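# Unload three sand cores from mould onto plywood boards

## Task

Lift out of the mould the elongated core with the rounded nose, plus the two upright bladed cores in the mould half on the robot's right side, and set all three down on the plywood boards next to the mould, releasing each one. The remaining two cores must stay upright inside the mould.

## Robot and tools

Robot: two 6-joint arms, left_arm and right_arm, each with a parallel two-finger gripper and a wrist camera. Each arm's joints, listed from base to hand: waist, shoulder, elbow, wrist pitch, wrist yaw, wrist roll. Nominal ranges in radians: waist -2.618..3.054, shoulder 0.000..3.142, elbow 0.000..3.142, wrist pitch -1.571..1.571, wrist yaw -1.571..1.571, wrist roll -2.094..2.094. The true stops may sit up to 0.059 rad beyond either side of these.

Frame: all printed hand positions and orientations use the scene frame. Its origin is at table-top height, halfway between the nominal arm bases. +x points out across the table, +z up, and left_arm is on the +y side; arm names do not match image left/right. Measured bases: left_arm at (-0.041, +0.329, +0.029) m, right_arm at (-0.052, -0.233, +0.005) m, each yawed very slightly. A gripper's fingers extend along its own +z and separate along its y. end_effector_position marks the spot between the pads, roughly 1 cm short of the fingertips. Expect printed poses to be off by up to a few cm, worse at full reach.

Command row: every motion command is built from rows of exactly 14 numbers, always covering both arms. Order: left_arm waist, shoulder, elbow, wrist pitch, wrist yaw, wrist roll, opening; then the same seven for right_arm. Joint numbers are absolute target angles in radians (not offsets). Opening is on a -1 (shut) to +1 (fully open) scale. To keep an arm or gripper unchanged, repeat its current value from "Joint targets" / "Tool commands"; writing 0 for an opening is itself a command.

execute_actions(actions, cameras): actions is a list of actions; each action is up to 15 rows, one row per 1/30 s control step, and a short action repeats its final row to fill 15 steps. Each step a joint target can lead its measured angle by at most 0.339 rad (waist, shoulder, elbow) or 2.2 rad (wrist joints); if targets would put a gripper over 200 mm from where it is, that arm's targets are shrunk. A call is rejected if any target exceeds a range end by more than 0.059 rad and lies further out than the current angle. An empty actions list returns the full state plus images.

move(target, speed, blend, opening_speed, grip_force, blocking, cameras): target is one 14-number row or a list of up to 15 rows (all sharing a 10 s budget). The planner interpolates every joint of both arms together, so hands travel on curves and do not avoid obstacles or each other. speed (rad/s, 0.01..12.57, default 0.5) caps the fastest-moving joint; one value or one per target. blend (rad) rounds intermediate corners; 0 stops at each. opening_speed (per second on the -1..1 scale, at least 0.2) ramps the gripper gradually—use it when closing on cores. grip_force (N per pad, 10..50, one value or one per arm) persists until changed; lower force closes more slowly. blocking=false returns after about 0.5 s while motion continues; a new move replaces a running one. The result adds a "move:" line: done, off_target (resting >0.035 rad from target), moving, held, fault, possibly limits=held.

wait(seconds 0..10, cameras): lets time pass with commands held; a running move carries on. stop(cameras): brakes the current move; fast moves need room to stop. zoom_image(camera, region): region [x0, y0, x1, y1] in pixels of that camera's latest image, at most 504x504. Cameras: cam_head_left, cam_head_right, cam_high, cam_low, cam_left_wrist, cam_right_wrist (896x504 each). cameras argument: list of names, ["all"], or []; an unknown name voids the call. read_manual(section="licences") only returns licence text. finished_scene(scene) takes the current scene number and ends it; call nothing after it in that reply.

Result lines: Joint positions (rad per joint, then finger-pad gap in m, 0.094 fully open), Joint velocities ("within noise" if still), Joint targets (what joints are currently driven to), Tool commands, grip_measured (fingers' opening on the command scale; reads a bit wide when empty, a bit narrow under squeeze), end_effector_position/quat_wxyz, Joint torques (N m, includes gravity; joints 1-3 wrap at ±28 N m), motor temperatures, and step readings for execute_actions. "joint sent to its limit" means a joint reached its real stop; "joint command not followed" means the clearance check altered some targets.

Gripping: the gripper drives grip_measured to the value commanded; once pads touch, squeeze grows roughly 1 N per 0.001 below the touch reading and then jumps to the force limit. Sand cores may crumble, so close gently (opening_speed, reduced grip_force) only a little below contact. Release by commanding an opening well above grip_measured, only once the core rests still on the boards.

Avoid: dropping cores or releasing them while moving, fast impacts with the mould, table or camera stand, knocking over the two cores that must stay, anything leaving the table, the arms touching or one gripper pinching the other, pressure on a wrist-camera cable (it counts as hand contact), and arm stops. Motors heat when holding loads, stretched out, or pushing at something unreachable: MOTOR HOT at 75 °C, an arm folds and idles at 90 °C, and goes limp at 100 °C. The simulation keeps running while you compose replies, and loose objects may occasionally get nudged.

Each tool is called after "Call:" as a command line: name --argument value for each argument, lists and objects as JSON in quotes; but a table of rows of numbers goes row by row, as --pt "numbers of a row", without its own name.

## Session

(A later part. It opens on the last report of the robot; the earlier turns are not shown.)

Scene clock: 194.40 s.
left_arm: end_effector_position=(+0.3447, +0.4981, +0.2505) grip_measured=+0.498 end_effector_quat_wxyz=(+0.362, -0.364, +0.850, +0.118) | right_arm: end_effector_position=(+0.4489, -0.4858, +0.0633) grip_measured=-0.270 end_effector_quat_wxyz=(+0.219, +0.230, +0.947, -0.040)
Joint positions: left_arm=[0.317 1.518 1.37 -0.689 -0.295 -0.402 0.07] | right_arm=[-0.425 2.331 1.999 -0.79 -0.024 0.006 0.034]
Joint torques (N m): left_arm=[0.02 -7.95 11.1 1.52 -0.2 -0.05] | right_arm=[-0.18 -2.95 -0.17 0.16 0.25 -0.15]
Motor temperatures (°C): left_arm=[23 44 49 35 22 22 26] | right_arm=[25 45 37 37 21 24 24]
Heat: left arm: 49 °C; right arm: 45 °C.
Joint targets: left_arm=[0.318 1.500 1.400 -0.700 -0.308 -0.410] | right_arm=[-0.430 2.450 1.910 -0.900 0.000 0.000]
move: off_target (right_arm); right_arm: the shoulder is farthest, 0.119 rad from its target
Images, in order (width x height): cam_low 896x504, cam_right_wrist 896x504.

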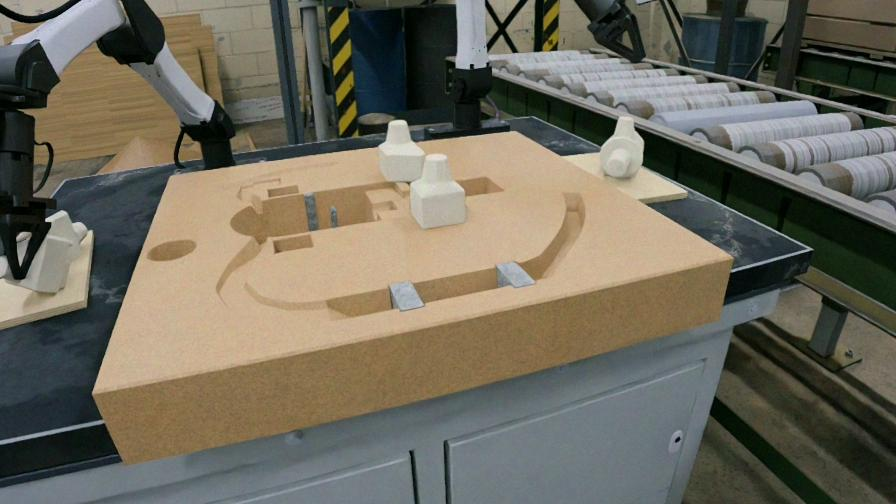

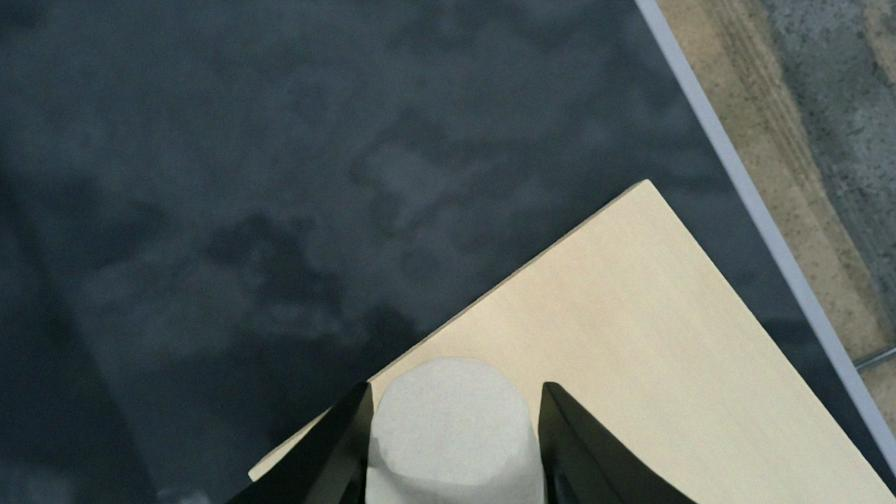

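Call:
move --target '[0.318,1.50,1.4,-0.7,-0.308,-0.41,0.5,-0.43,2.385,1.97,-0.82,0,0,-0.7]' --speed 0.13

Call:
move --pt "0.318 1.50 1.4 -0.7 -0.308 -0.41 0.5 -0.43 2.385 1.97 -0.82 0 0 -0.7" --pt "0.318 1.50 1.4 -0.7 -0.308 -0.41 0.5 -0.43 2.41 1.97 -0.85 0 0 -0.7" --cameras '["cam_right_wrist","cam_low","cam_high"]' --speed 0.1 --grip_force 20

Call:
zoom_image --camera "cam_low" --region '[0, 100, 200, 330]'

Call:
zoom_image --camera "cam_high" --region '[420, 50, 580, 160]'

Scene clock: 200.90 s.
left_arm: end_effector_position=(+0.3447, +0.4981, +0.2505) grip_measured=+0.498 end_effector_quat_wxyz=(+0.362, -0.364, +0.850, +0.118) | right_arm: end_effector_position=(+0.4521, -0.4875, +0.0686) grip_measured=-0.270 end_effector_quat_wxyz=(+0.228, +0.229, +0.945, -0.042)
Joint positions: left_arm=[0.317 1.518 1.37 -0.689 -0.295 -0.402 0.07] | right_arm=[-0.425 2.326 2.003 -0.78 -0.024 0.006 0.034]
Joint torques (N m): left_arm=[0.01 -7.94 11.08 1.54 -0.2 -0.07] | right_arm=[-0.06 -8.95 3.84 0.8 0.21 -0.11]
Heat: left arm: 50 °C; right arm: 44 °C.
Joint targets: left_arm=[0.318 1.500 1.400 -0.700 -0.308 -0.410] | right_arm=[-0.430 2.385 1.970 -0.820 0.000 0.000]
move: off_target (right_arm); right_arm: the shoulder is farthest, 0.059 rad from its target

Scene clock: 201.60 s.
left_arm: end_effector_position=(+0.3447, +0.4981, +0.2505) grip_measured=+0.498 end_effector_quat_wxyz=(+0.362, -0.364, +0.850, +0.118) | right_arm: end_effector_position=(+0.4521, -0.4875, +0.0686) grip_measured=-0.256 end_effector_quat_wxyz=(+0.228, +0.229, +0.945, -0.042)
Joint positions: left_arm=[0.317 1.518 1.37 -0.689 -0.295 -0.402 0.07] | right_arm=[-0.425 2.326 2.003 -0.78 -0.024 0.006 0.035]
Joint torques (N m): left_arm=[0.03 -7.95 11.11 1.51 -0.22 -0.06] | right_arm=[-0.13 -6.58 3.77 0.51 0.25 -0.13]
Heat: left arm: 50 °C; right arm: 44 °C.
Joint targets: left_arm=[0.318 1.500 1.400 -0.700 -0.308 -0.410] | right_arm=[-0.430 2.410 1.970 -0.850 0.000 0.000]
grip_force (N): 20, 20
move: off_target (right_arm); right_arm: the shoulder is farthest, 0.084 rad from its target
Images, in order (width x height): cam_high 896x504, cam_low 896x504, cam_right_wrist 896x504.

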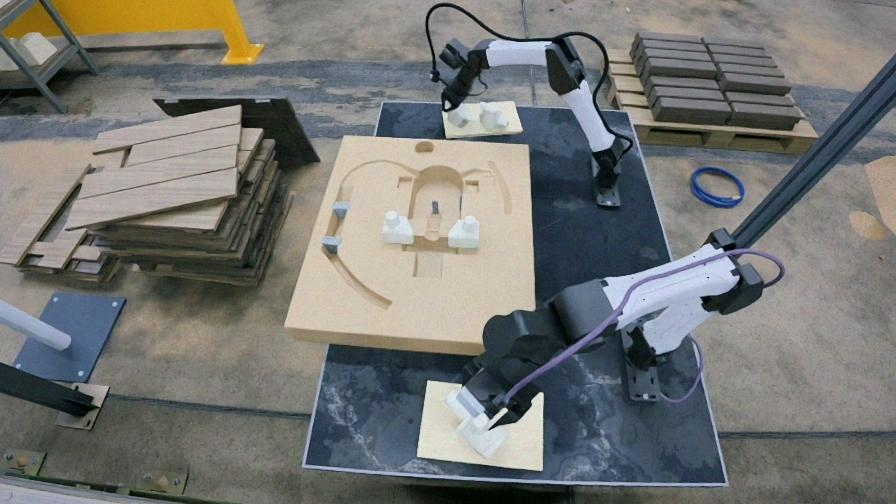

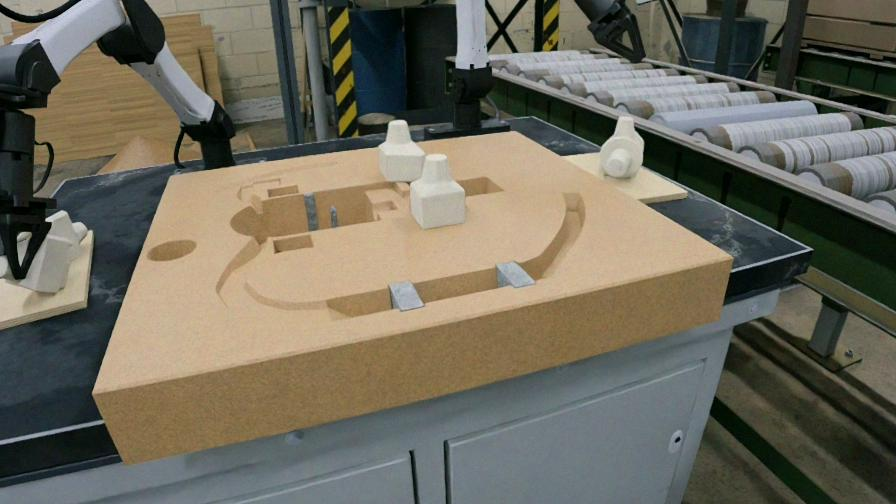

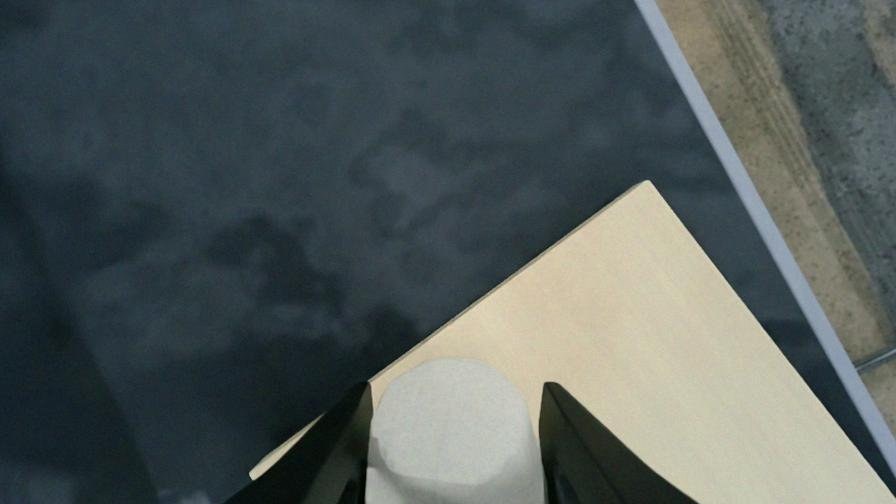

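Scaled by 2.191 from the camera's 896x504 image, which has a finer 1280x720 frame.

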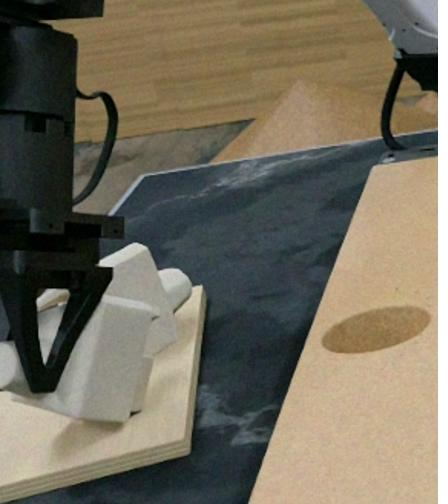

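Scaled by 3.150 from the camera's 896x504 image, which has a finer 1280x720 frame.

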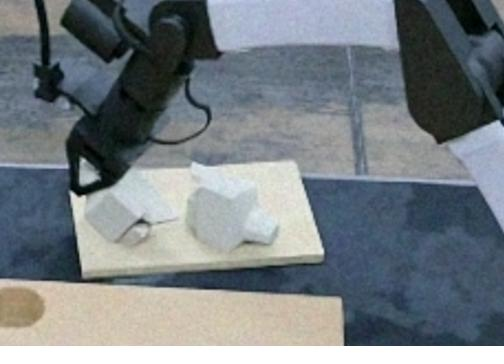

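Call:
move --pt "0.318 1.50 1.4 -0.7 -0.308 -0.41 0.5 -0.43 2.43 1.95 -0.86 0 0 -0.7" --pt "0.318 1.50 1.4 -0.7 -0.308 -0.41 0.5 -0.43 2.45 1.92 -0.88 0 0 -0.7" --cameras '["cam_right_wrist","cam_low"]' --speed 0.1 --grip_force 12

Call:
zoom_image --camera "cam_low" --region '[0, 100, 200, 330]'

Scene clock: 206.73 s.
left_arm: end_effector_position=(+0.3447, +0.4981, +0.2505) grip_measured=+0.498 end_effector_quat_wxyz=(+0.362, -0.364, +0.850, +0.118) | right_arm: end_effector_position=(+0.4600, -0.4894, +0.0645) grip_measured=-0.274 end_effector_quat_wxyz=(+0.243, +0.231, +0.941, -0.039)
Joint positions: left_arm=[0.317 1.518 1.37 -0.689 -0.295 -0.402 0.07] | right_arm=[-0.425 2.339 1.995 -0.732 -0.035 0.015 0.034]
Joint torques (N m): left_arm=[-0.01 -7.97 11.07 1.53 -0.21 -0.05] | right_arm=[-0.2 -3.86 0.8 -0.12 0.33 -0.2]
Heat: left arm: 50 °C; right arm: 43 °C.
Joint targets: left_arm=[0.318 1.500 1.400 -0.700 -0.308 -0.410] | right_arm=[-0.430 2.450 1.920 -0.880 0.000 0.000]
grip_force (N): 12, 12
move: off_target (right_arm); right_arm: the wrist pitch is farthest, 0.148 rad from its target
Images, in order (width x height): cam_low 896x504, cam_right_wrist 896x504.

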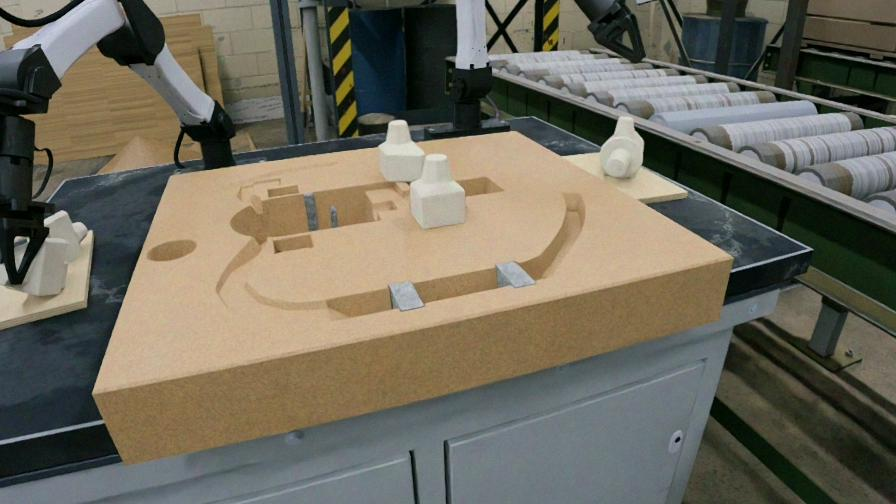

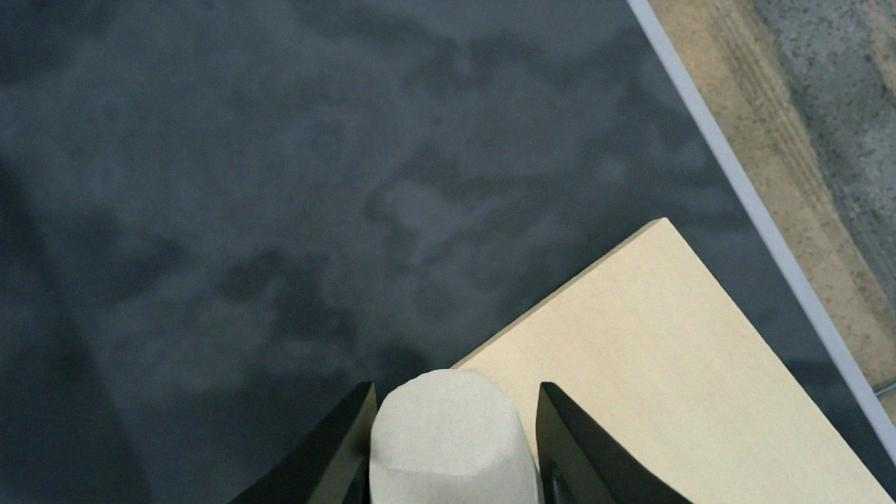

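Scaled by 2.191 from the camera's 896x504 image, which has a finer 1280x720 frame.

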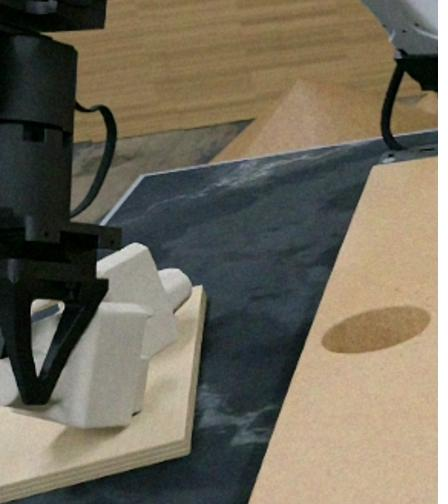

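Call:
move --pt "0.318 1.50 1.4 -0.7 -0.308 -0.41 0.5 -0.43 2.42 1.92 -0.79 0 0 -0.7" --pt "0.318 1.50 1.4 -0.7 -0.308 -0.41 0.5 -0.43 2.39 1.93 -0.76 0 0 0.1" --pt "0.318 1.50 1.4 -0.7 -0.308 -0.41 0.5 -0.43 2.35 2.15 -0.95 0 0 0.1" --pt "0.318 1.50 1.4 -0.7 -0.308 -0.41 0.5 -0.43 2.0 2.1 -0.95 0 0 0.1" --cameras '["cam_right_wrist","cam_low","cam_high","cam_head_left"]' --speed '[0.12,0.12,0.3,0.6]' --opening_speed 0.4

Call:
zoom_image --camera "cam_low" --region '[0, 100, 200, 330]'

Call:
zoom_image --camera "cam_high" --region '[420, 50, 580, 160]'

Scene clock: 219.10 s.
left_arm: end_effector_position=(+0.3447, +0.4981, +0.2505) grip_measured=+0.498 end_effector_quat_wxyz=(+0.362, -0.364, +0.850, +0.118) | right_arm: end_effector_position=(+0.4242, -0.4760, +0.2533) grip_measured=+0.099 end_effector_quat_wxyz=(+0.343, +0.224, +0.909, -0.076)
Joint positions: left_arm=[0.317 1.518 1.37 -0.689 -0.295 -0.402 0.07] | right_arm=[-0.425 2.012 2.107 -0.949 -0.009 0.012 0.052]
Joint torques (N m): left_arm=[0.05 -7.94 11.06 1.52 -0.21 -0.08] | right_arm=[-0.18 -13.41 5.72 1.49 0.14 -0.23]
Heat: left arm: 50 °C; right arm: 42 °C.
Joint targets: left_arm=[0.318 1.500 1.400 -0.700 -0.308 -0.410] | right_arm=[-0.430 2.000 2.100 -0.950 0.000 0.000]
grip_force (N): 12, 12
move: done; target 2's new numbers were sent with right_arm's wrist pitch 0.091 rad from that target
Images, in order (width x height): cam_head_left 896x504, cam_high 896x504, cam_low 896x504, cam_right_wrist 896x504.

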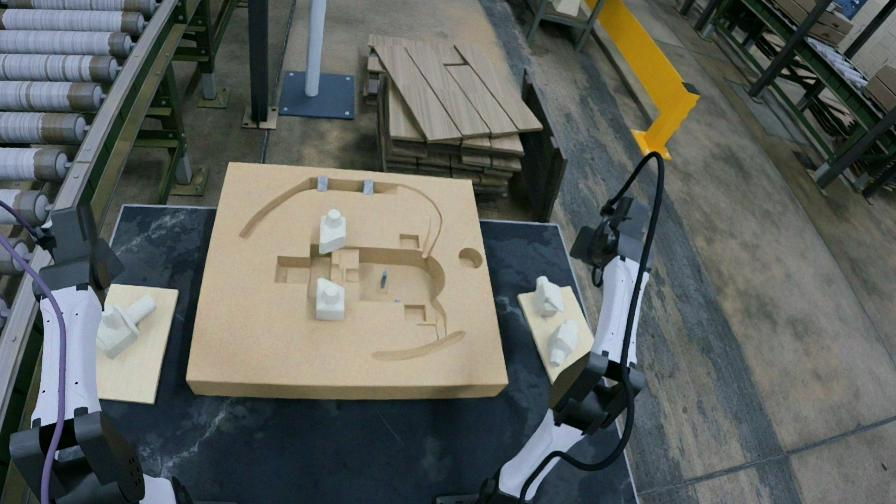

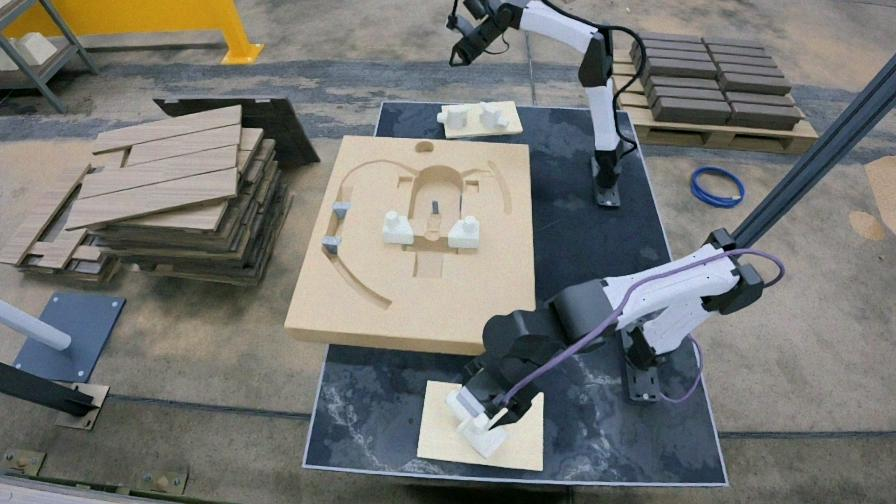

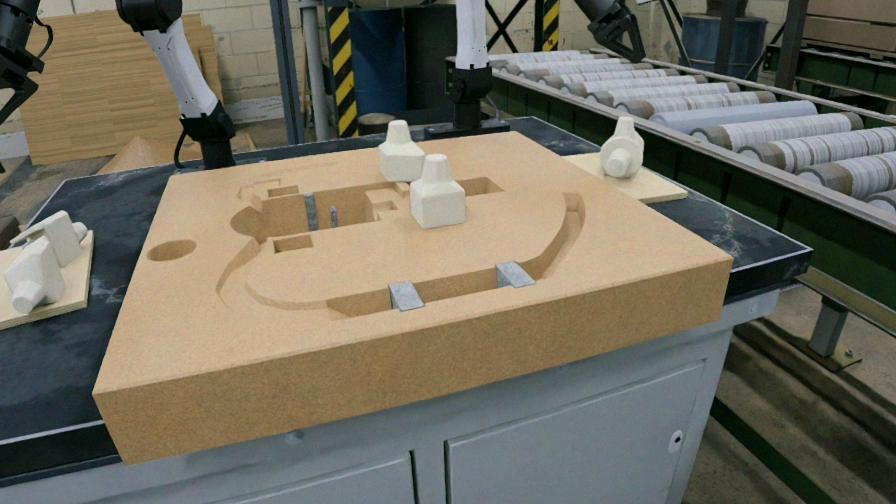

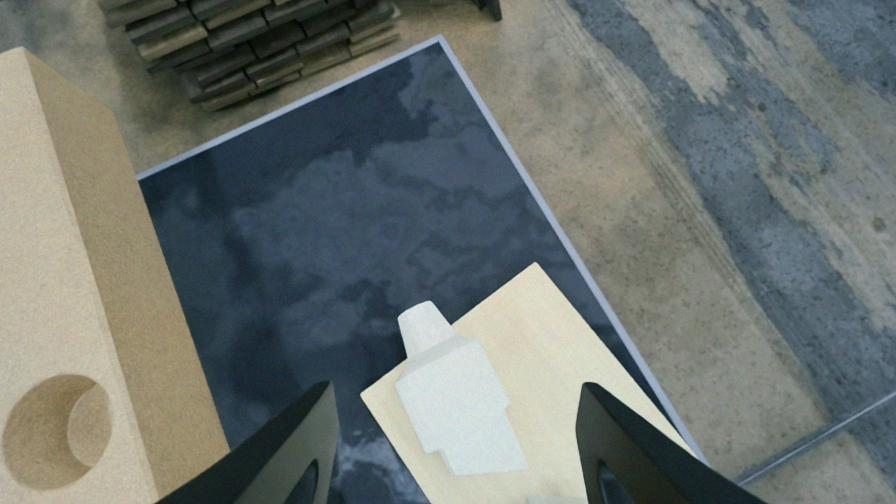

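Scaled by 2.191 from the camera's 896x504 image, which has a finer 1280x720 frame.

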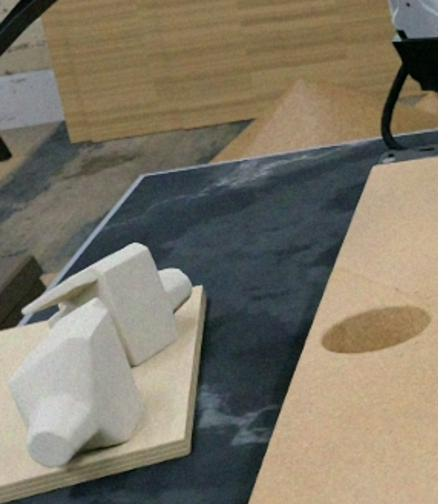

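Scaled by 3.150 from the camera's 896x504 image, which has a finer 1280x720 frame.

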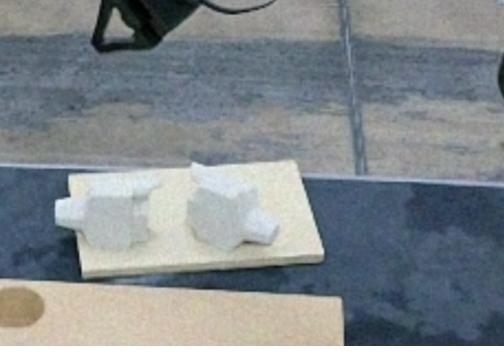

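Call:
finished_scene --scene 2

The scene is finished: the task was done.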